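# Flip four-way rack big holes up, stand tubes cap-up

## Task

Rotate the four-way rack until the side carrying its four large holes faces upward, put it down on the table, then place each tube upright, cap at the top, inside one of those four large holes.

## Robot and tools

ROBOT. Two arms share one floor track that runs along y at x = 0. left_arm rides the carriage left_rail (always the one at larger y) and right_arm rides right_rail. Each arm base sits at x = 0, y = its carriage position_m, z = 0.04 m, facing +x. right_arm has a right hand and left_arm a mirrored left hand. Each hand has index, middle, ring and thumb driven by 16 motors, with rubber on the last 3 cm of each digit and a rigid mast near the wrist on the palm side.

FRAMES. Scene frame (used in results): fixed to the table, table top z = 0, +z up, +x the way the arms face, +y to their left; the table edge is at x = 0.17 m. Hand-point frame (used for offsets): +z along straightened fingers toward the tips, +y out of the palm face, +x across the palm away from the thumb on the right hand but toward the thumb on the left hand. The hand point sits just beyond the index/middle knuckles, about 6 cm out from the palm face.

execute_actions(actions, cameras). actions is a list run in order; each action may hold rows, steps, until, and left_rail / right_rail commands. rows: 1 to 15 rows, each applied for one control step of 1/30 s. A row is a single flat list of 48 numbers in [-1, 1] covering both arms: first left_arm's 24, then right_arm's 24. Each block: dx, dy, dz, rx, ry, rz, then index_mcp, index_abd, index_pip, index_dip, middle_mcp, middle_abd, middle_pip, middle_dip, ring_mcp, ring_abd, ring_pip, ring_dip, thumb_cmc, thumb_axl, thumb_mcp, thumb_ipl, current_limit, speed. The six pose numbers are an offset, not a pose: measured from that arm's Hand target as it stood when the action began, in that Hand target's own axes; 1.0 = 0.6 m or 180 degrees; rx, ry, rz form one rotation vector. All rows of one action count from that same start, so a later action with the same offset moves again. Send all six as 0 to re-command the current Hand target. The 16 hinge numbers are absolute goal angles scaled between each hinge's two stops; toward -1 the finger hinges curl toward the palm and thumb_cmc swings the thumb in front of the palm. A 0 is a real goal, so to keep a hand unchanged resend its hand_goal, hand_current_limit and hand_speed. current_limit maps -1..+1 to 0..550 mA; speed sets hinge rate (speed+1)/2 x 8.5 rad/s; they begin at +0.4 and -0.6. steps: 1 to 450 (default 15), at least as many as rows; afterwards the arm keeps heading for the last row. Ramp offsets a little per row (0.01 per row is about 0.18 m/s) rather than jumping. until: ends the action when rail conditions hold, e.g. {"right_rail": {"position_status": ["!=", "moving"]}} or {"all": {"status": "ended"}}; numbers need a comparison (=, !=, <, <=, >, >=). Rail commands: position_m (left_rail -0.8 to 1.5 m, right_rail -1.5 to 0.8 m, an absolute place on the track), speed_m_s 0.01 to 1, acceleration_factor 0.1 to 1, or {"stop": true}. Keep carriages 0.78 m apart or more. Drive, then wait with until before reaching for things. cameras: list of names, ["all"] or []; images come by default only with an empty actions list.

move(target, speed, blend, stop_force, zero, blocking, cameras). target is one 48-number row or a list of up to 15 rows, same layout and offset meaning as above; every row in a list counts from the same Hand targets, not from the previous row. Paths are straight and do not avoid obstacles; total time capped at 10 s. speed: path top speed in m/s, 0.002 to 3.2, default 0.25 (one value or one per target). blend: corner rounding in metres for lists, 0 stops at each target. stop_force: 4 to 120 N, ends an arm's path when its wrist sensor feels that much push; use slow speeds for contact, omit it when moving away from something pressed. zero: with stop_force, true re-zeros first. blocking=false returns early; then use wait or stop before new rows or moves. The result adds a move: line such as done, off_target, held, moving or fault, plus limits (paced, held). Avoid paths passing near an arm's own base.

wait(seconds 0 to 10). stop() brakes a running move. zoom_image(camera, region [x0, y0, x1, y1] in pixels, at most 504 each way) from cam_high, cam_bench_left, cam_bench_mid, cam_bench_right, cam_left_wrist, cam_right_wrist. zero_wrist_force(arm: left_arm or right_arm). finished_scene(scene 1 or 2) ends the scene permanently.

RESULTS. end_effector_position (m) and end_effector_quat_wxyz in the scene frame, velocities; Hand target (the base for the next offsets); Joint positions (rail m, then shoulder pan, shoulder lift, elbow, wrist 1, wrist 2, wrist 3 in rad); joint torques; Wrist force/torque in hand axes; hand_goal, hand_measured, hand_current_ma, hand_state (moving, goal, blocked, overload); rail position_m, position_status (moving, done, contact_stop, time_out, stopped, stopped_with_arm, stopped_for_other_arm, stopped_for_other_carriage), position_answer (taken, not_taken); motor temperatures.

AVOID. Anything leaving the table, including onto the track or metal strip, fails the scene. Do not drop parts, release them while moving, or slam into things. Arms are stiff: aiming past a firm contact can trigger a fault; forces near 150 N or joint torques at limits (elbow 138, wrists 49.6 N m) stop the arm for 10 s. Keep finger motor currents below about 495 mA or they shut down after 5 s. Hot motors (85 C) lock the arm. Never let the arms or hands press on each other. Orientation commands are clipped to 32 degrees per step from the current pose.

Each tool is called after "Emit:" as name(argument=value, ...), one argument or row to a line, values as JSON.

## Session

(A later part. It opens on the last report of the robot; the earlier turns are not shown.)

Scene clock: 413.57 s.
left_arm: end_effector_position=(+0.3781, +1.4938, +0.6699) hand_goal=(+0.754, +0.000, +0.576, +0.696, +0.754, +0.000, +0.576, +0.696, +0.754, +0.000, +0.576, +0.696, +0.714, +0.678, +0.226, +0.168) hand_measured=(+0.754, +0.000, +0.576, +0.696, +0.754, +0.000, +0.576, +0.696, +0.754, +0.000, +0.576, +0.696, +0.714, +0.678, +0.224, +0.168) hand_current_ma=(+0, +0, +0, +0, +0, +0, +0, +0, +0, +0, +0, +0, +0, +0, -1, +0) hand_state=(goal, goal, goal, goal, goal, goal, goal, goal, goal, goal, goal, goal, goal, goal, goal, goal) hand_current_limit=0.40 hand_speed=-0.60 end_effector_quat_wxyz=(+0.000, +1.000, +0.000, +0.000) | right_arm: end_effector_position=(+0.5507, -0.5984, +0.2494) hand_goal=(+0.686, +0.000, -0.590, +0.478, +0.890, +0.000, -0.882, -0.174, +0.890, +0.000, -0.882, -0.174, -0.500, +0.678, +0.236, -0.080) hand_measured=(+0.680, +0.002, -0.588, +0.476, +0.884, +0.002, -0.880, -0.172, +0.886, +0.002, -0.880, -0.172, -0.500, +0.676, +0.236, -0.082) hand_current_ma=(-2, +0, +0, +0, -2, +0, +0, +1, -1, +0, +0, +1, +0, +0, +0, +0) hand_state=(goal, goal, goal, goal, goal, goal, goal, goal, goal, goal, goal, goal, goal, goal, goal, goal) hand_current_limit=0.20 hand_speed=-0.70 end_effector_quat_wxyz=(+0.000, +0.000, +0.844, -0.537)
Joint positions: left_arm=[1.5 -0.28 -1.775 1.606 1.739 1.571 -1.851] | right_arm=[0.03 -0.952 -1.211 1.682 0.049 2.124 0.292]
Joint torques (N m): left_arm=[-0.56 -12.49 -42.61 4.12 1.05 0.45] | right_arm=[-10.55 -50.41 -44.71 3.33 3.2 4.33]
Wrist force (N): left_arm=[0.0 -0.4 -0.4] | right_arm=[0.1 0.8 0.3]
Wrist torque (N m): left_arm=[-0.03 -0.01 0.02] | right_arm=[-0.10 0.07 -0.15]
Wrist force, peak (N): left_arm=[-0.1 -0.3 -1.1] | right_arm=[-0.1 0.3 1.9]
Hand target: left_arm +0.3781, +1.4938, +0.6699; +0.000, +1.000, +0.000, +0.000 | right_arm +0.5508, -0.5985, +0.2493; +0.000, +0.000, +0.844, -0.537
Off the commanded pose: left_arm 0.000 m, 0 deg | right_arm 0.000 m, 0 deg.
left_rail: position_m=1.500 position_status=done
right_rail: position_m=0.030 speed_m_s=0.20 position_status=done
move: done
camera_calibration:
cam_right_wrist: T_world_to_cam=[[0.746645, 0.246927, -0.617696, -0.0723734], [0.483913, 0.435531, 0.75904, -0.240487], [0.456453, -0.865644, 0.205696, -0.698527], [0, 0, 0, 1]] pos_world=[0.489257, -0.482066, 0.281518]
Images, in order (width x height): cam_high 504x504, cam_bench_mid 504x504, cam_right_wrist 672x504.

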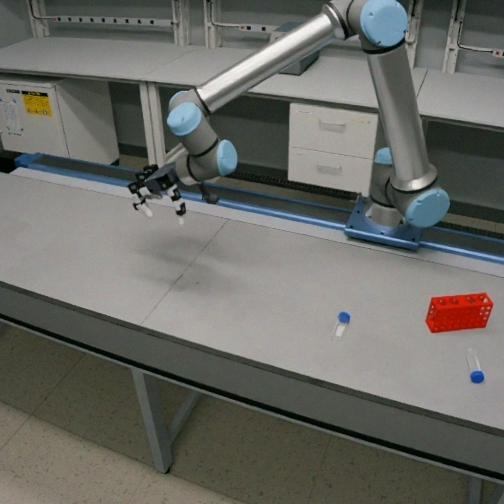

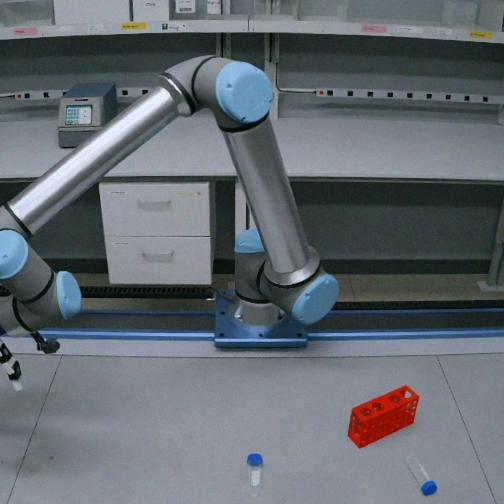

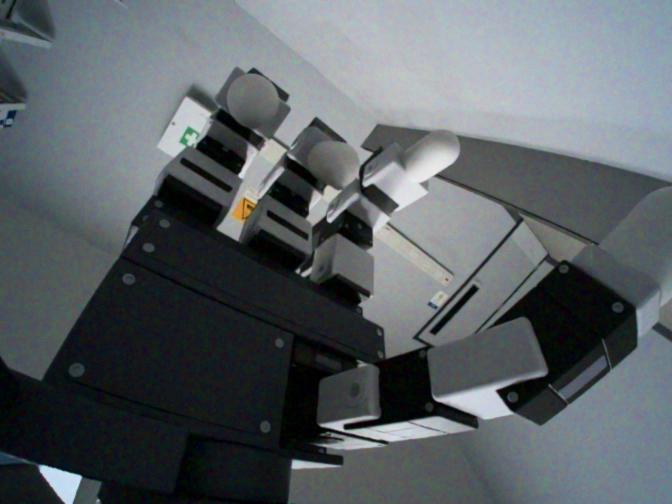

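Emit:
execute_actions(
  actions=[
    {"right_rail": {"position_m": 0.6, "speed_m_s": 0.5, "acceleration_factor": 0.5}, "steps": 150, "until": {"right_rail": {"position_status": ["!=", "moving"]}}},
  ],
  cameras=["cam_high", "cam_bench_mid", "cam_right_wrist"],
)

Emit:
zoom_image(
  camera="cam_bench_mid",
  region=[180, 340, 330, 504],
)

Emit:
zoom_image(
  camera="cam_high",
  region=[280, 220, 420, 360],
)

Scene clock: 418.13 s.
left_arm: end_effector_position=(+0.3781, +1.4938, +0.6699) hand_goal=(+0.754, +0.000, +0.576, +0.696, +0.754, +0.000, +0.576, +0.696, +0.754, +0.000, +0.576, +0.696, +0.714, +0.678, +0.226, +0.168) hand_measured=(+0.754, +0.000, +0.576, +0.696, +0.754, +0.000, +0.576, +0.696, +0.754, +0.000, +0.576, +0.696, +0.714, +0.678, +0.224, +0.168) hand_current_ma=(+0, +0, +0, +0, +0, +0, +0, +0, +0, +0, +0, +0, +0, +0, -1, +0) hand_state=(goal, goal, goal, goal, goal, goal, goal, goal, goal, goal, goal, goal, goal, goal, goal, goal) hand_current_limit=0.40 hand_speed=-0.60 end_effector_quat_wxyz=(+0.000, +1.000, +0.000, +0.000) | right_arm: end_effector_position=(+0.5508, -0.0285, +0.2493) hand_goal=(+0.686, +0.000, -0.590, +0.478, +0.890, +0.000, -0.882, -0.174, +0.890, +0.000, -0.882, -0.174, -0.500, +0.678, +0.236, -0.080) hand_measured=(+0.680, +0.002, -0.588, +0.476, +0.884, +0.002, -0.880, -0.172, +0.886, +0.002, -0.880, -0.172, -0.500, +0.676, +0.236, -0.082) hand_current_ma=(-2, +0, +0, +0, -2, +0, +0, +1, -1, +0, +0, +1, +0, +0, +0, +0) hand_state=(goal, goal, goal, goal, goal, goal, goal, goal, goal, goal, goal, goal, goal, goal, goal, goal) hand_current_limit=0.20 hand_speed=-0.70 end_effector_quat_wxyz=(+0.000, +0.000, +0.844, -0.537)
Joint positions: left_arm=[1.5 -0.28 -1.775 1.606 1.739 1.571 -1.851] | right_arm=[0.6 -0.952 -1.21 1.682 0.05 2.124 0.292]
Joint torques (N m): left_arm=[-1.78 -11.11 -42.39 4.03 1.13 0.68] | right_arm=[3.54 -65.23 -36.72 2.14 2.79 3.98]
Wrist force (N): left_arm=[0.3 0.2 -0.2] | right_arm=[0.0 0.9 0.4]
Wrist torque (N m): left_arm=[0.04 -0.04 0.02] | right_arm=[-0.10 0.07 -0.15]
Wrist force, peak (N): left_arm=[0.2 -0.5 -1.0] | right_arm=[0.5 1.1 1.1]
Hand target: left_arm +0.3781, +1.4938, +0.6699; +0.000, +1.000, +0.000, +0.000 | right_arm +0.5508, -0.0286, +0.2493; +0.000, +0.000, +0.844, -0.537
Off the commanded pose: left_arm 0.000 m, 0 deg | right_arm 0.000 m, 0 deg.
left_rail: position_m=1.500 position_status=done
right_rail: position_m=0.600 speed_m_s=0.50 position_status=done
camera_calibration:
cam_right_wrist: T_world_to_cam=[[0.746679, 0.246765, -0.617719, -0.213167], [0.484143, 0.435215, 0.759074, -0.488837], [0.456154, -0.865849, 0.205497, -0.205022], [0, 0, 0, 1]] pos_world=[0.489356, 0.0878331, 0.281518]
Images, in order (width x height): cam_high 504x504, cam_bench_mid 504x504, cam_right_wrist 672x504.

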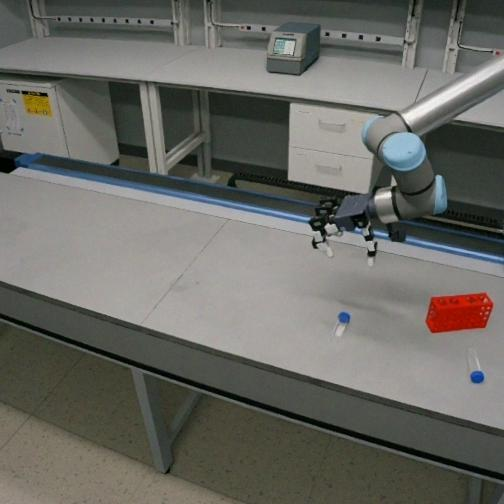

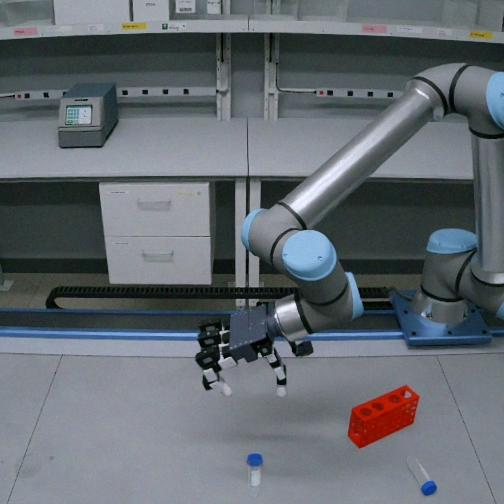

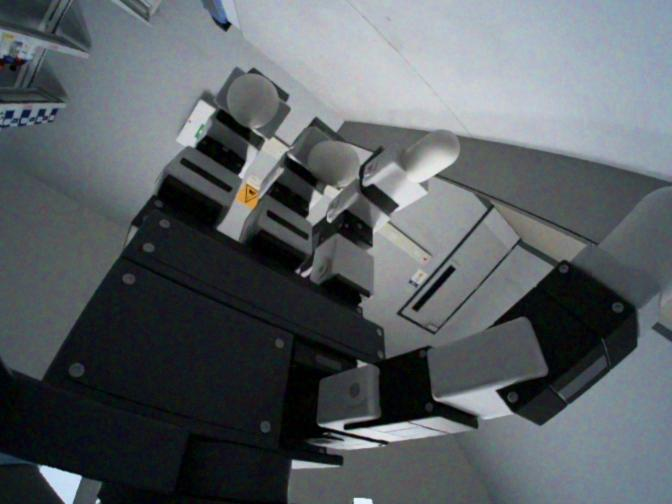

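Scaled by 3.073 from the camera's 504x504 image, which has a finer 720x720 frame.

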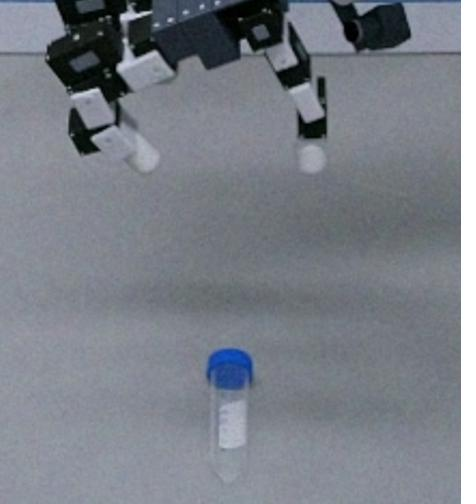

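Scaled by 3.600 from the camera's 504x504 image, which has a finer 720x720 frame.

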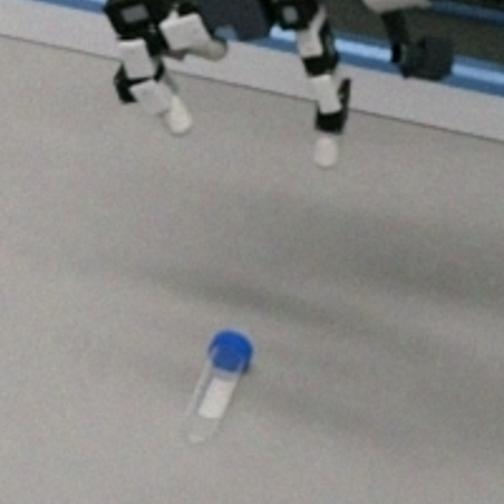

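Emit:
move(
  target=[0,0,0,0,0,0,0.754,0,0.576,0.696,0.754,0,0.576,0.696,0.754,0,0.576,0.696,0.714,0.678,0.226,0.168,0.4,-0.6,-0.0062,0.224,0.1074,0,0,0,0.685,0,-0.591,0.478,0.89,0,-0.883,-0.174,0.89,0,-0.883,-0.174,-0.5,0.677,0.236,-0.081,0.2,-0.7],
  speed=0.15,
  cameras=["cam_high", "cam_bench_mid", "cam_right_wrist"],
)

Emit:
zoom_image(
  camera="cam_bench_mid",
  region=[200, 390, 310, 504],
)

Emit:
zoom_image(
  camera="cam_high",
  region=[300, 260, 400, 360],
)

Scene clock: 426.60 s.
left_arm: end_effector_position=(+0.3781, +1.4938, +0.6699) hand_goal=(+0.754, +0.000, +0.576, +0.696, +0.754, +0.000, +0.576, +0.696, +0.754, +0.000, +0.576, +0.696, +0.714, +0.678, +0.226, +0.168) hand_measured=(+0.754, +0.000, +0.576, +0.696, +0.754, +0.000, +0.576, +0.696, +0.754, +0.000, +0.576, +0.696, +0.714, +0.678, +0.224, +0.168) hand_current_ma=(+0, +0, +0, +0, +0, +0, +0, +0, +0, +0, +0, +0, +0, +0, -1, +0) hand_state=(goal, goal, goal, goal, goal, goal, goal, goal, goal, goal, goal, goal, goal, goal, goal, goal) hand_current_limit=0.40 hand_speed=-0.60 end_effector_quat_wxyz=(+0.000, +1.000, +0.000, +0.000) | right_arm: end_effector_position=(+0.5544, -0.0300, +0.1005) hand_goal=(+0.686, +0.000, -0.590, +0.478, +0.890, +0.000, -0.882, -0.174, +0.890, +0.000, -0.882, -0.174, -0.500, +0.678, +0.236, -0.080) hand_measured=(+0.680, +0.002, -0.588, +0.476, +0.884, +0.002, -0.880, -0.172, +0.886, +0.002, -0.880, -0.172, -0.500, +0.676, +0.236, -0.082) hand_current_ma=(-2, +0, +0, +0, -2, +0, +0, +1, -1, +0, +0, +1, +0, +0, +0, +0) hand_state=(goal, goal, goal, goal, goal, goal, goal, goal, goal, goal, goal, goal, goal, goal, goal, goal) hand_current_limit=0.20 hand_speed=-0.70 end_effector_quat_wxyz=(+0.000, +0.000, +0.844, -0.537)
Joint positions: left_arm=[1.5 -0.28 -1.775 1.606 1.739 1.571 -1.851] | right_arm=[0.6 -0.949 -1.068 1.776 -0.187 2.127 0.294]
Joint torques (N m): left_arm=[-1.46 -12.52 -42.24 4.05 0.98 0.79] | right_arm=[12.79 -54.45 -26.67 -2.82 3.35 -2.94]
Wrist force (N): left_arm=[0.1 -0.6 -0.4] | right_arm=[0.0 0.8 0.4]
Wrist torque (N m): left_arm=[-0.04 -0.01 0.02] | right_arm=[-0.15 0.06 -0.22]
Wrist force, peak (N): left_arm=[-0.4 -0.3 -0.9] | right_arm=[-0.1 1.5 0.8]
Hand target: left_arm +0.3781, +1.4938, +0.6699; +0.000, +1.000, +0.000, +0.000 | right_arm +0.5544, -0.0300, +0.1003; +0.000, +0.000, +0.844, -0.537
Off the commanded pose: left_arm 0.000 m, 0 deg | right_arm 0.000 m, 0 deg.
left_rail: position_m=1.500 position_status=done
right_rail: position_m=0.600 speed_m_s=0.50 position_status=done
move: done
camera_calibration:
cam_right_wrist: T_world_to_cam=[[0.746715, 0.246799, -0.617662, -0.30743], [0.484085, 0.435197, 0.759121, -0.376953], [0.456155, -0.865848, 0.205497, -0.177386], [0, 0, 0, 1]] pos_world=[0.492956, 0.086333, 0.132718]
Images, in order (width x height): cam_high 504x504, cam_bench_mid 504x504, cam_right_wrist 672x504.

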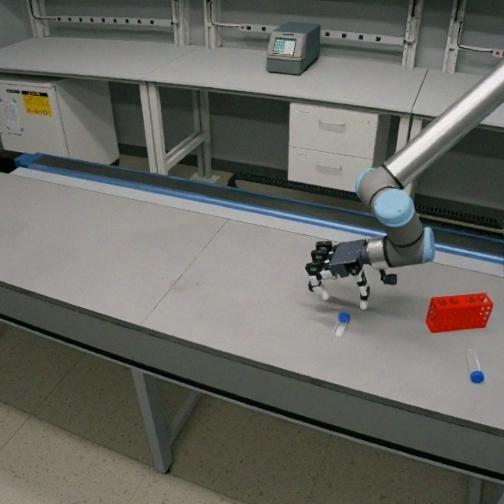

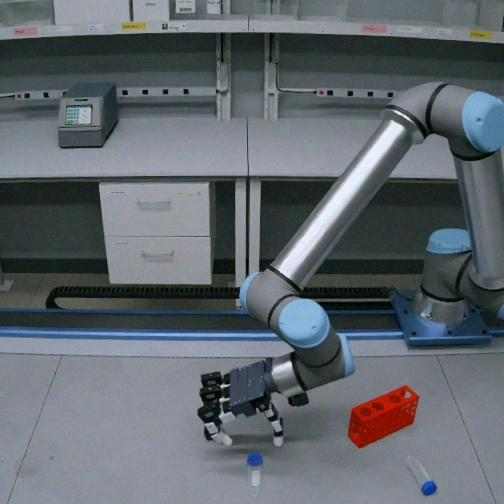

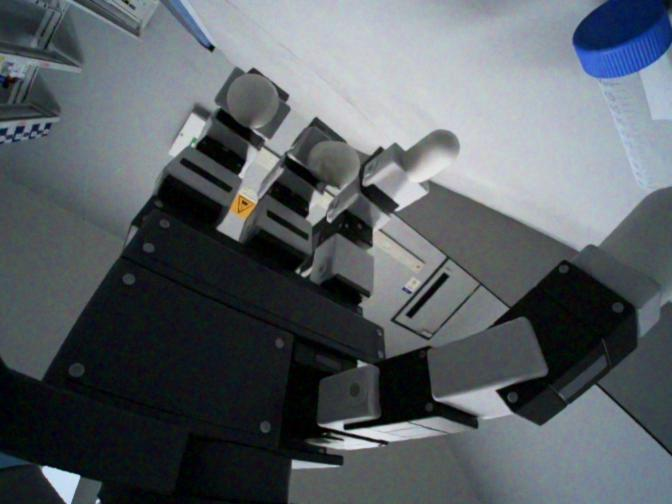

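Scaled by 4.421 from the camera's 504x504 image, which has a finer 720x720 frame.

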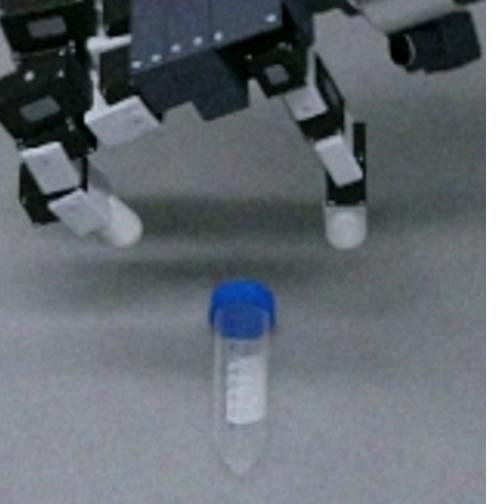

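Scaled by 5.040 from the camera's 504x504 image, which has a finer 720x720 frame.

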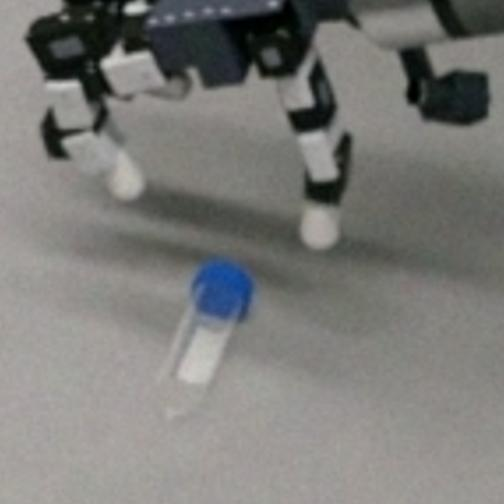

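Emit:
move(
  target=[0,0,0,0,0,0,0.754,0,0.576,0.696,0.754,0,0.576,0.696,0.754,0,0.576,0.696,0.714,0.678,0.226,0.168,0.4,-0.6,0.0065,0.103,0.0485,0,0,0,0.685,0,-0.591,0.478,0.89,0,-0.883,-0.174,0.89,0,-0.883,-0.174,-0.5,0.677,0.236,-0.081,0.2,-0.7],
  speed=0.08,
  stop_force=6,
  cameras=["cam_high", "cam_bench_mid", "cam_right_wrist"],
)

Emit:
zoom_image(
  camera="cam_bench_mid",
  region=[200, 390, 310, 504],
)

Emit:
zoom_image(
  camera="cam_right_wrist",
  region=[372, 0, 672, 300],
)

Scene clock: 436.73 s.
left_arm: end_effector_position=(+0.3781, +1.4938, +0.6699) hand_goal=(+0.754, +0.000, +0.576, +0.696, +0.754, +0.000, +0.576, +0.696, +0.754, +0.000, +0.576, +0.696, +0.714, +0.678, +0.226, +0.168) hand_measured=(+0.754, +0.000, +0.576, +0.696, +0.754, +0.000, +0.576, +0.696, +0.754, +0.000, +0.576, +0.696, +0.714, +0.678, +0.224, +0.168) hand_current_ma=(+0, +0, +0, +0, +0, +0, +0, +0, +0, +0, +0, +0, +0, +0, -1, +0) hand_state=(goal, goal, goal, goal, goal, goal, goal, goal, goal, goal, goal, goal, goal, goal, goal, goal) hand_current_limit=0.40 hand_speed=-0.60 end_effector_quat_wxyz=(+0.000, +1.000, +0.000, +0.000) | right_arm: end_effector_position=(+0.5505, -0.0303, +0.0320) hand_goal=(+0.686, +0.000, -0.590, +0.478, +0.890, +0.000, -0.882, -0.174, +0.890, +0.000, -0.882, -0.174, -0.500, +0.678, +0.236, -0.080) hand_measured=(+0.680, +0.002, -0.588, +0.476, +0.884, +0.002, -0.880, -0.172, +0.886, +0.002, -0.880, -0.172, -0.500, +0.676, +0.236, -0.082) hand_current_ma=(-2, +0, +0, +0, -2, +0, +0, +1, -1, +0, +0, +1, +0, +0, +0, +0) hand_state=(goal, goal, goal, goal, goal, goal, goal, goal, goal, goal, goal, goal, goal, goal, goal, goal) hand_current_limit=0.20 hand_speed=-0.70 end_effector_quat_wxyz=(+0.000, +0.000, +0.844, -0.537)
Joint positions: left_arm=[1.5 -0.28 -1.775 1.606 1.739 1.571 -1.851] | right_arm=[0.6 -0.954 -0.993 1.809 -0.296 2.123 0.291]
Joint torques (N m): left_arm=[0.16 -12.03 -42.94 4.01 1.05 0.52] | right_arm=[-9.76 -55.82 -24.07 -2.8 -1.51 -2.96]
Wrist force (N): left_arm=[0.0 -0.3 -0.4] | right_arm=[0.1 0.7 0.2]
Wrist torque (N m): left_arm=[0.00 0.00 0.01] | right_arm=[-0.12 0.06 0.08]
Wrist force, peak (N): left_arm=[0.0 0.2 -1.0] | right_arm=[-0.1 1.2 0.8]
Hand target: left_arm +0.3781, +1.4938, +0.6699; +0.000, +1.000, +0.000, +0.000 | right_arm +0.5505, -0.0303, +0.0320; +0.000, +0.000, +0.844, -0.537
Off the commanded pose: left_arm 0.000 m, 0 deg | right_arm 0.000 m, 0 deg.
left_rail: position_m=1.500 position_status=done
right_rail: position_m=0.600 speed_m_s=0.50 position_status=done
move: done
camera_calibration:
cam_right_wrist: T_world_to_cam=[[0.746679, 0.246765, -0.617719, -0.346816], [0.484143, 0.435215, 0.759074, -0.322929], [0.456154, -0.865849, 0.205497, -0.161682], [0, 0, 0, 1]] pos_world=[0.489056, 0.0861331, 0.0641178]
Images, in order (width x height): cam_high 504x504, cam_bench_mid 504x504, cam_right_wrist 672x504.

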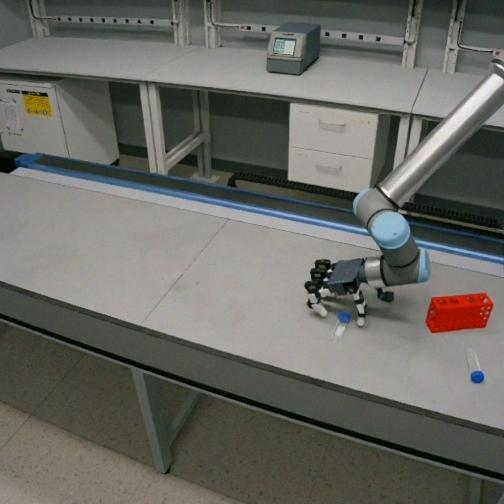

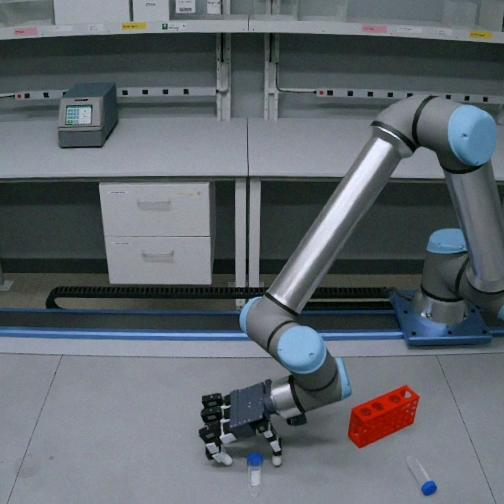

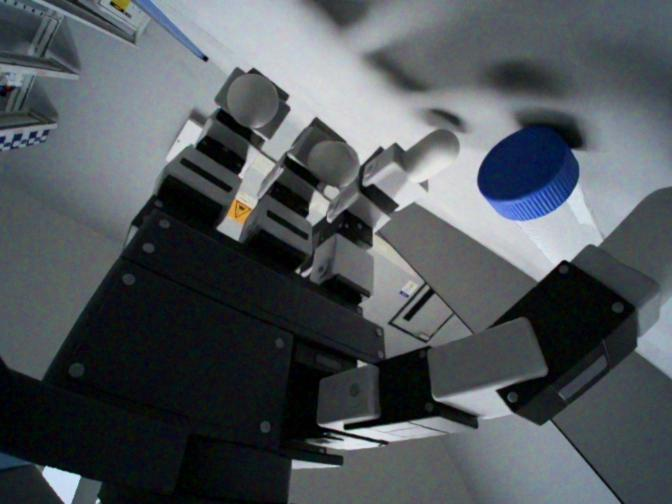

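Scaled by 4.421 from the camera's 504x504 image, which has a finer 720x720 frame.

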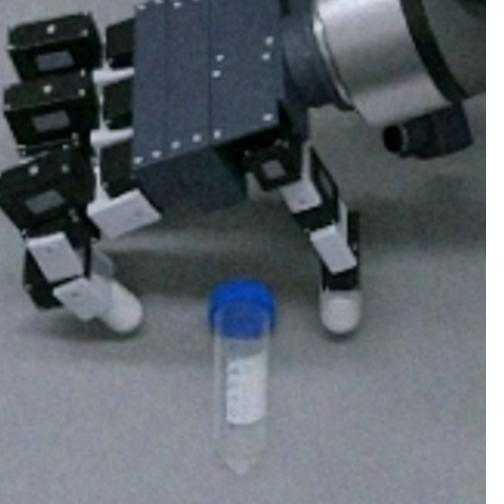

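Scaled by 1.680 from the camera's 672x504 image, which has a finer 960x720 frame.

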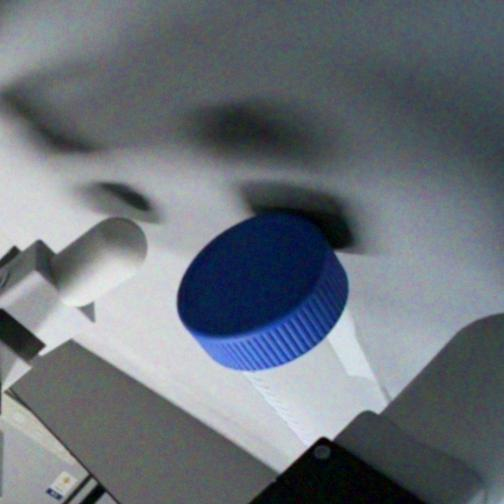

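Emit:
execute_actions(
  actions=[
    {"rows": [[0,0,0,0,0,0,0.754,0,0.576,0.696,0.754,0,0.576,0.696,0.754,0,0.576,0.696,0.714,0.678,0.226,0.168,0.4,-0.6,0,0,0,0,0,0,0.425,0,-0.591,0.478,0.89,0,-0.883,-0.174,0.89,0,-0.883,-0.174,-0.5,0.677,0.169,-0.168,0.0,-0.85]], "steps": 30},
    {"rows": [[0,0,0,0,0,0,0.754,0,0.576,0.696,0.754,0,0.576,0.696,0.754,0,0.576,0.696,0.714,0.678,0.226,0.168,0.4,-0.6,0,0,0,0,0,0,0.233,0,-0.591,0.478,0.89,0,-0.883,-0.174,0.89,0,-0.883,-0.174,-0.5,0.677,0.056,-0.286,0.0,-0.9]], "steps": 45},
  ],
  cameras=["cam_high", "cam_bench_mid", "cam_right_wrist"],
)

Emit:
zoom_image(
  camera="cam_bench_mid",
  region=[200, 390, 310, 504],
)

Emit:
zoom_image(
  camera="cam_right_wrist",
  region=[372, 0, 672, 300],
)

Scene clock: 444.83 s.
left_arm: end_effector_position=(+0.3781, +1.4938, +0.6699) hand_goal=(+0.754, +0.000, +0.576, +0.696, +0.754, +0.000, +0.576, +0.696, +0.754, +0.000, +0.576, +0.696, +0.714, +0.678, +0.226, +0.168) hand_measured=(+0.754, +0.000, +0.576, +0.696, +0.754, +0.000, +0.576, +0.696, +0.754, +0.000, +0.576, +0.696, +0.714, +0.678, +0.224, +0.168) hand_current_ma=(+0, +0, +0, +0, +0, +0, +0, +0, +0, +0, +0, +0, +0, +0, -1, +0) hand_state=(goal, goal, goal, goal, goal, goal, goal, goal, goal, goal, goal, goal, goal, goal, goal, goal) hand_current_limit=0.40 hand_speed=-0.60 end_effector_quat_wxyz=(+0.000, +1.000, +0.000, +0.000) | right_arm: end_effector_position=(+0.5505, -0.0303, +0.0320) hand_goal=(+0.234, +0.000, -0.590, +0.478, +0.890, +0.000, -0.882, -0.174, +0.890, +0.000, -0.882, -0.174, -0.500, +0.678, +0.056, -0.286) hand_measured=(+0.382, +0.002, -0.570, +0.480, +0.884, +0.002, -0.880, -0.172, +0.886, +0.002, -0.880, -0.172, -0.502, +0.676, +0.136, -0.234) hand_current_ma=(+275, +0, +14, +1, -2, +0, +0, +1, -1, +0, +0, +1, +0, +0, +228, +114) hand_state=(blocked, goal, goal, goal, goal, goal, goal, goal, goal, goal, goal, goal, goal, goal, blocked, blocked) hand_current_limit=0.00 hand_speed=-0.90 end_effector_quat_wxyz=(+0.000, +0.000, +0.844, -0.537)
Joint positions: left_arm=[1.5 -0.28 -1.775 1.606 1.739 1.571 -1.851] | right_arm=[0.6 -0.954 -0.993 1.809 -0.296 2.123 0.291]
Joint torques (N m): left_arm=[-0.65 -12.26 -42.97 4.45 0.91 0.72] | right_arm=[-8.97 -57.24 -23.48 -1.98 -1.7 -2.47]
Wrist force (N): left_arm=[0.2 -0.3 -0.8] | right_arm=[0.5 -2.1 -1.6]
Wrist torque (N m): left_arm=[0.03 -0.04 0.02] | right_arm=[-0.25 0.01 0.13]
Wrist force, peak (N): left_arm=[-0.2 -0.2 -1.0] | right_arm=[0.1 -2.7 -1.8]
Hand target: left_arm +0.3781, +1.4938, +0.6699; +0.000, +1.000, +0.000, +0.000 | right_arm +0.5505, -0.0303, +0.0320; +0.000, +0.000, +0.844, -0.537
Off the commanded pose: left_arm 0.000 m, 0 deg | right_arm 0.000 m, 0 deg.
left_rail: position_m=1.500 position_status=done
right_rail: position_m=0.600 speed_m_s=0.50 position_status=done
camera_calibration:
cam_right_wrist: T_world_to_cam=[[0.746679, 0.246765, -0.617719, -0.346816], [0.484143, 0.435215, 0.759074, -0.322929], [0.456154, -0.865849, 0.205497, -0.161682], [0, 0, 0, 1]] pos_world=[0.489056, 0.0861331, 0.0641178]
Images, in order (width x height): cam_high 504x504, cam_bench_mid 504x504, cam_right_wrist 672x504.

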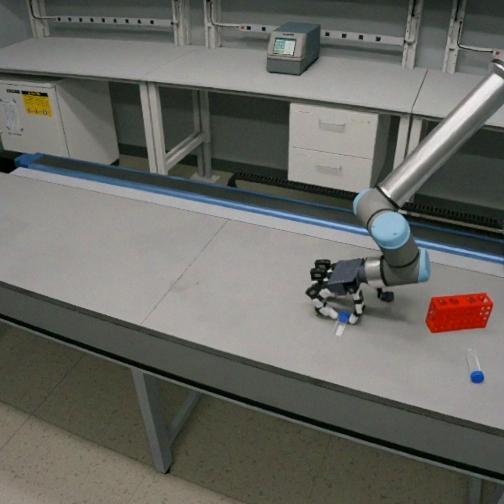

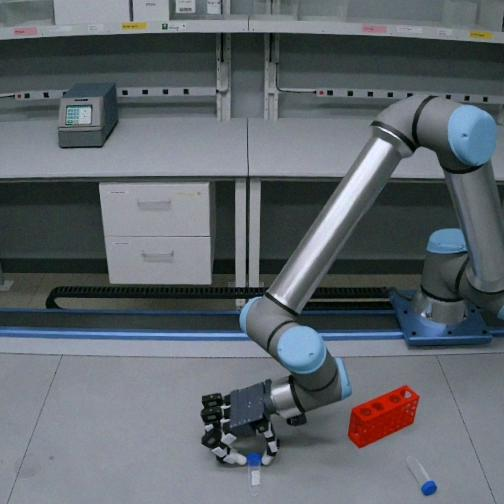

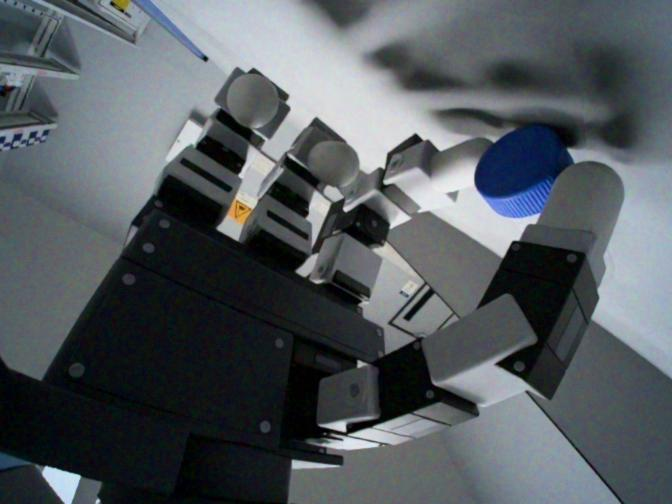

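Scaled by 4.421 from the camera's 504x504 image, which has a finer 720x720 frame.

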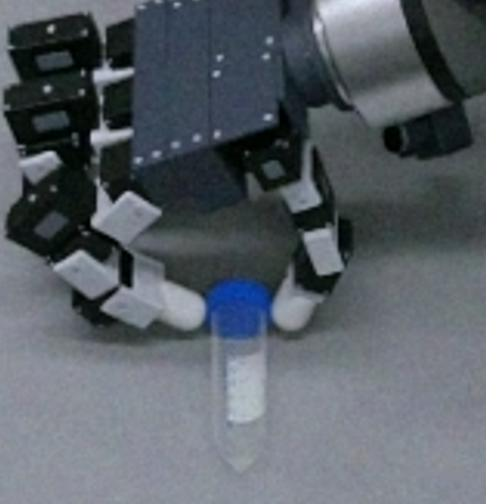

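Scaled by 1.680 from the camera's 672x504 image, which has a finer 960x720 frame.

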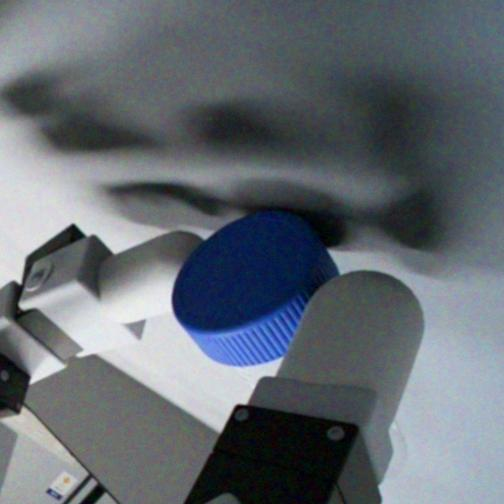

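Emit:
move(
  target=[0,0,0,0,0,0,0.754,0,0.576,0.696,0.754,0,0.576,0.696,0.754,0,0.576,0.696,0.714,0.678,0.226,0.168,0.4,-0.6,0,-0.0906,-0.0423,0,0,0,0.233,0,-0.591,0.478,0.89,0,-0.883,-0.174,0.89,0,-0.883,-0.174,-0.5,0.677,0.056,-0.286,0.0,-0.9],
  speed=0.03,
  cameras=["cam_high", "cam_bench_mid", "cam_right_wrist"],
)

Emit:
zoom_image(
  camera="cam_bench_mid",
  region=[200, 390, 310, 504],
)

Emit:
zoom_image(
  camera="cam_right_wrist",
  region=[372, 0, 672, 300],
)

Emit:
zoom_image(
  camera="cam_high",
  region=[300, 260, 400, 360],
)

Scene clock: 450.17 s.
left_arm: end_effector_position=(+0.3781, +1.4938, +0.6699) hand_goal=(+0.754, +0.000, +0.576, +0.696, +0.754, +0.000, +0.576, +0.696, +0.754, +0.000, +0.576, +0.696, +0.714, +0.678, +0.226, +0.168) hand_measured=(+0.754, +0.000, +0.576, +0.696, +0.754, +0.000, +0.576, +0.696, +0.754, +0.000, +0.576, +0.696, +0.714, +0.678, +0.224, +0.168) hand_current_ma=(+0, +0, +0, +0, +0, +0, +0, +0, +0, +0, +0, +0, +0, +0, -1, +0) hand_state=(goal, goal, goal, goal, goal, goal, goal, goal, goal, goal, goal, goal, goal, goal, goal, goal) hand_current_limit=0.40 hand_speed=-0.60 end_effector_quat_wxyz=(+0.000, +1.000, +0.000, +0.000) | right_arm: end_effector_position=(+0.5505, -0.0303, +0.0917) hand_goal=(+0.234, +0.000, -0.590, +0.478, +0.890, +0.000, -0.882, -0.174, +0.890, +0.000, -0.882, -0.174, -0.500, +0.678, +0.056, -0.286) hand_measured=(+0.378, +0.002, -0.558, +0.490, +0.884, +0.002, -0.880, -0.172, +0.886, +0.002, -0.880, -0.172, -0.502, +0.676, +0.136, -0.238) hand_current_ma=(+275, +0, +33, +5, -2, +0, +0, +1, -1, +0, +0, +1, +0, +0, +228, +100) hand_state=(blocked, goal, blocked, goal, goal, goal, goal, goal, goal, goal, goal, goal, goal, goal, blocked, blocked) hand_current_limit=0.00 hand_speed=-0.90 end_effector_quat_wxyz=(+0.000, +0.000, +0.844, -0.537)
Joint positions: left_arm=[1.5 -0.28 -1.775 1.606 1.739 1.571 -1.851] | right_arm=[0.6 -0.954 -1.062 1.787 -0.204 2.123 0.291]
Joint torques (N m): left_arm=[0 -11.01 -43.3 4.46 0.9 0.77] | right_arm=[1.18 -74.56 -40.84 3.99 -0.13 -1.54]
Wrist force (N): left_arm=[0.3 -0.1 -0.6] | right_arm=[-0.6 0.8 0.7]
Wrist torque (N m): left_arm=[0.03 -0.05 0.03] | right_arm=[-0.18 0.15 -0.02]
Wrist force, peak (N): left_arm=[-0.3 -0.5 -1.0] | right_arm=[0.2 -2.9 -1.3]
Hand target: left_arm +0.3781, +1.4938, +0.6699; +0.000, +1.000, +0.000, +0.000 | right_arm +0.5505, -0.0303, +0.0920; +0.000, +0.000, +0.844, -0.537
Off the commanded pose: left_arm 0.000 m, 0 deg | right_arm 0.000 m, 0 deg.
left_rail: position_m=1.500 position_status=done
right_rail: position_m=0.600 speed_m_s=0.50 position_status=done
move: done
camera_calibration:
cam_right_wrist: T_world_to_cam=[[0.746679, 0.246765, -0.617719, -0.309876], [0.484143, 0.435215, 0.759074, -0.368322], [0.456154, -0.865849, 0.205497, -0.173971], [0, 0, 0, 1]] pos_world=[0.489056, 0.0861331, 0.123918]
Images, in order (width x height): cam_high 504x504, cam_bench_mid 504x504, cam_right_wrist 672x504.

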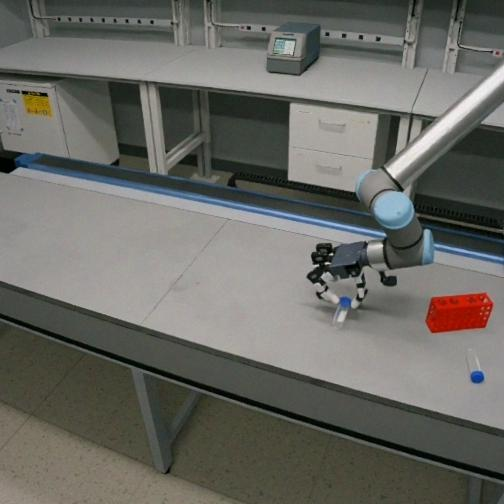

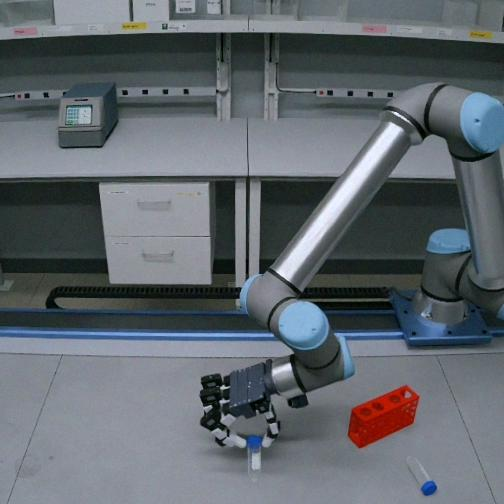

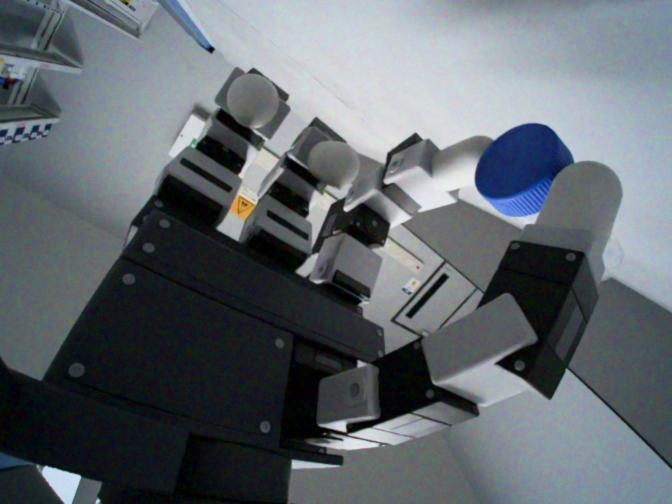

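Scaled by 4.421 from the camera's 504x504 image, which has a finer 720x720 frame.

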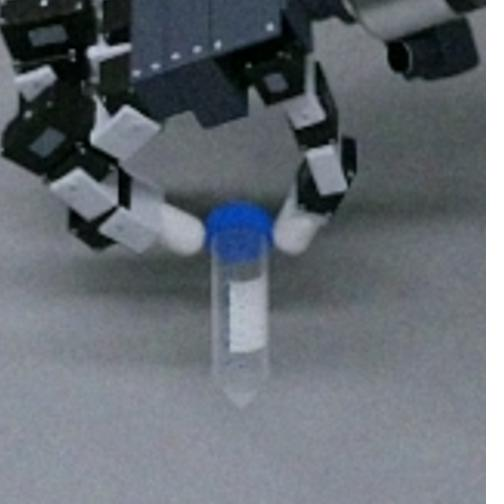

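Scaled by 1.680 from the camera's 672x504 image, which has a finer 960x720 frame.

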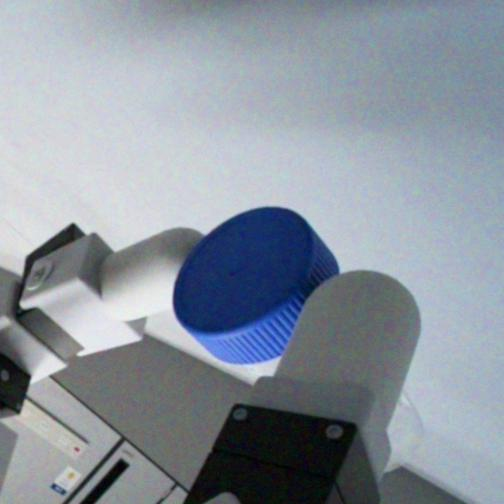

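Scaled by 5.040 from the camera's 504x504 image, which has a finer 720x720 frame.

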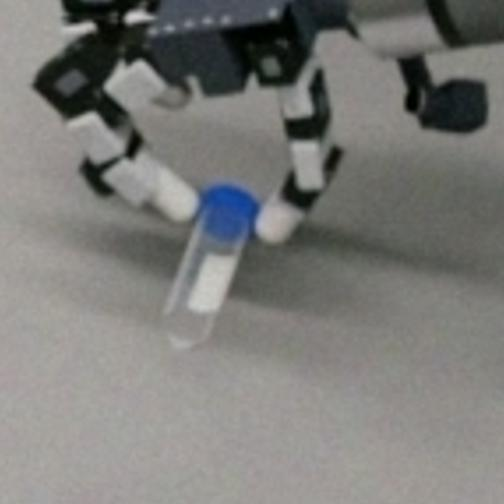

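Emit:
move(
  target=[
    [0,0,0,0,0,0,0.754,0,0.576,0.696,0.754,0,0.576,0.696,0.754,0,0.576,0.696,0.714,0.678,0.226,0.168,0.4,-0.6,0,-0.15,-0.07,0,0,0,0.233,0,-0.591,0.478,0.89,0,-0.883,-0.174,0.89,0,-0.883,-0.174,-0.5,0.677,0.056,-0.286,0.0,-0.9],
    [0,0,0,0,0,0,0.754,0,0.576,0.696,0.754,0,0.576,0.696,0.754,0,0.576,0.696,0.714,0.678,0.226,0.168,0.4,-0.6,-0.0617,-0.2223,-0.237,0.2383,-0.0225,-0.5155,0.233,0,-0.591,0.478,0.89,0,-0.883,-0.174,0.89,0,-0.883,-0.174,-0.5,0.677,0.056,-0.286,0.0,-0.9],
  ],
  speed=[0.1, 0.2],
  blend=[0.01, 0],
  cameras=["cam_high", "cam_bench_mid", "cam_right_wrist"],
)

Emit:
zoom_image(
  camera="cam_bench_mid",
  region=[180, 300, 330, 450],
)

Emit:
zoom_image(
  camera="cam_high",
  region=[280, 180, 420, 320],
)

Scene clock: 489.60 s.
left_arm: end_effector_position=(+0.3781, +1.4938, +0.6699) hand_goal=(+0.754, +0.000, +0.576, +0.696, +0.754, +0.000, +0.576, +0.696, +0.754, +0.000, +0.576, +0.696, +0.714, +0.678, +0.226, +0.168) hand_measured=(+0.754, +0.000, +0.576, +0.696, +0.754, +0.000, +0.576, +0.696, +0.754, +0.000, +0.576, +0.696, +0.714, +0.678, +0.224, +0.168) hand_current_ma=(+0, +0, +0, +0, +0, +0, +0, +0, +0, +0, +0, +0, +0, +0, -1, +0) hand_state=(goal, goal, goal, goal, goal, goal, goal, goal, goal, goal, goal, goal, goal, goal, goal, goal) hand_current_limit=0.40 hand_speed=-0.60 end_effector_quat_wxyz=(+0.000, +1.000, +0.000, +0.000) | right_arm: end_effector_position=(+0.5876, +0.0421, +0.2730) hand_goal=(+0.234, +0.000, -0.590, +0.478, +0.890, +0.000, -0.882, -0.174, +0.890, +0.000, -0.882, -0.174, -0.500, +0.678, +0.056, -0.286) hand_measured=(+0.378, +0.002, -0.558, +0.490, +0.888, +0.002, -0.880, -0.172, +0.888, +0.002, -0.880, -0.172, -0.494, +0.678, +0.136, -0.238) hand_current_ma=(+275, +0, +33, +6, -1, +0, +0, +0, -1, +0, +0, +1, +2, +0, +228, +100) hand_state=(blocked, goal, blocked, goal, goal, goal, goal, goal, goal, goal, goal, goal, goal, goal, blocked, blocked) hand_current_limit=0.00 hand_speed=-0.90 end_effector_quat_wxyz=(+0.353, +0.612, -0.354, +0.612)
Joint positions: left_arm=[1.5 -0.28 -1.775 1.606 1.739 1.571 -1.851] | right_arm=[0.6 -0.798 -1.28 2.035 -0.755 1.82 -1.57]
Joint torques (N m): left_arm=[-1.44 -11.16 -43.91 4.15 1.23 0.59] | right_arm=[-11.19 -67.23 -28.55 -4.97 -2.6 -3.22]
Wrist force (N): left_arm=[0.1 -0.3 -0.6] | right_arm=[0.3 0.6 0.6]
Wrist torque (N m): left_arm=[0.02 -0.03 0.02] | right_arm=[0.10 -0.24 0.11]
Wrist force, peak (N): left_arm=[-0.1 -0.2 -1.0] | right_arm=[0.2 1.8 0.6]
Hand target: left_arm +0.3781, +1.4938, +0.6699; +0.000, +1.000, +0.000, +0.000 | right_arm +0.5876, +0.0421, +0.2730; +0.353, +0.613, -0.354, +0.612
Off the commanded pose: left_arm 0.000 m, 0 deg | right_arm 0.000 m, 0 deg.
left_rail: position_m=1.500 position_status=done
right_rail: position_m=0.600 speed_m_s=0.50 position_status=done
move: done
camera_calibration:
cam_right_wrist: T_world_to_cam=[[-0.555699, -0.364218, -0.747358, 0.582871], [0.0784334, 0.871956, -0.48326, 0.00380775], [0.827675, -0.327165, -0.455979, -0.225901], [0, 0, 0, 1]] pos_world=[0.510575, 0.135065, 0.334447]
Images, in order (width x height): cam_high 504x504, cam_bench_mid 504x504, cam_right_wrist 672x504.

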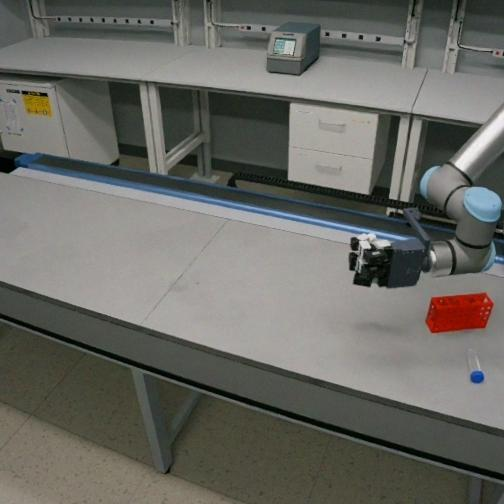

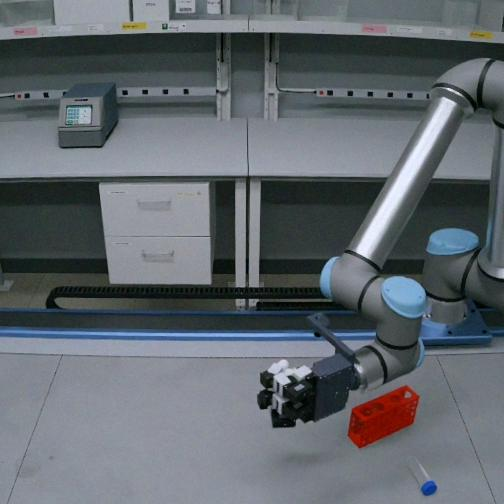

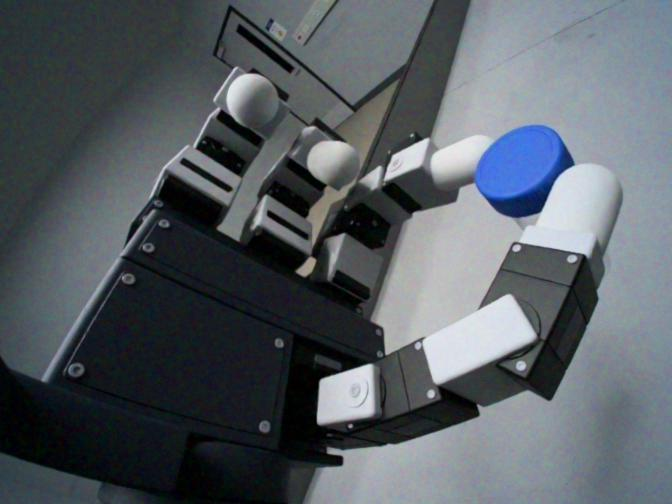

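Scaled by 3.360 from the camera's 504x504 image, which has a finer 720x720 frame.

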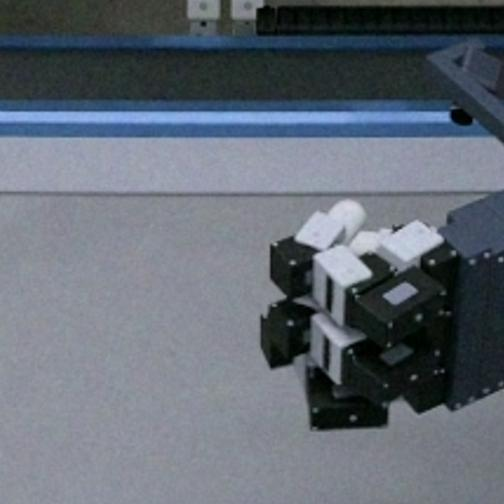

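Scaled by 3.600 from the camera's 504x504 image, which has a finer 720x720 frame.

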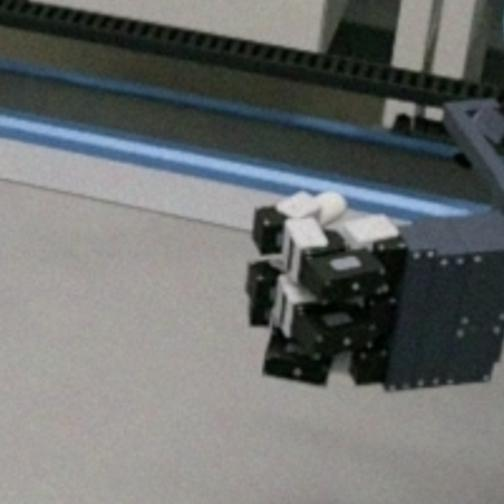

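Emit:
zoom_image(
  camera="cam_right_wrist",
  region=[460, 90, 672, 300],
)

Scaled by 2.377 from the camera's 672x504 image, which has a finer 960x720 frame.

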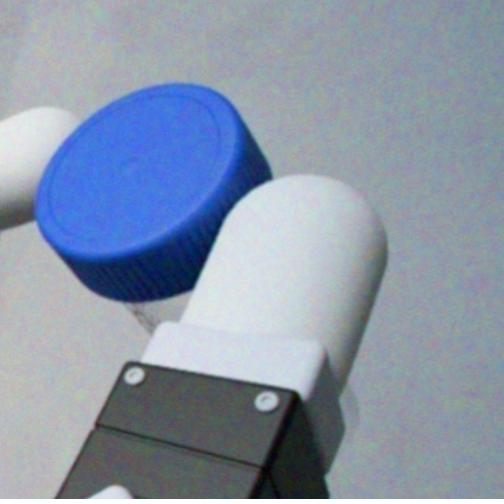

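Emit:
zoom_image(
  camera="cam_right_wrist",
  region=[570, 210, 660, 310],
)

Scaled by 5.040 from the camera's 672x504 image, which has a finer 960x720 frame.

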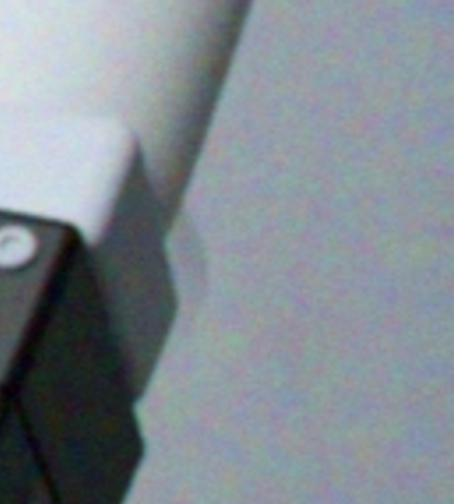

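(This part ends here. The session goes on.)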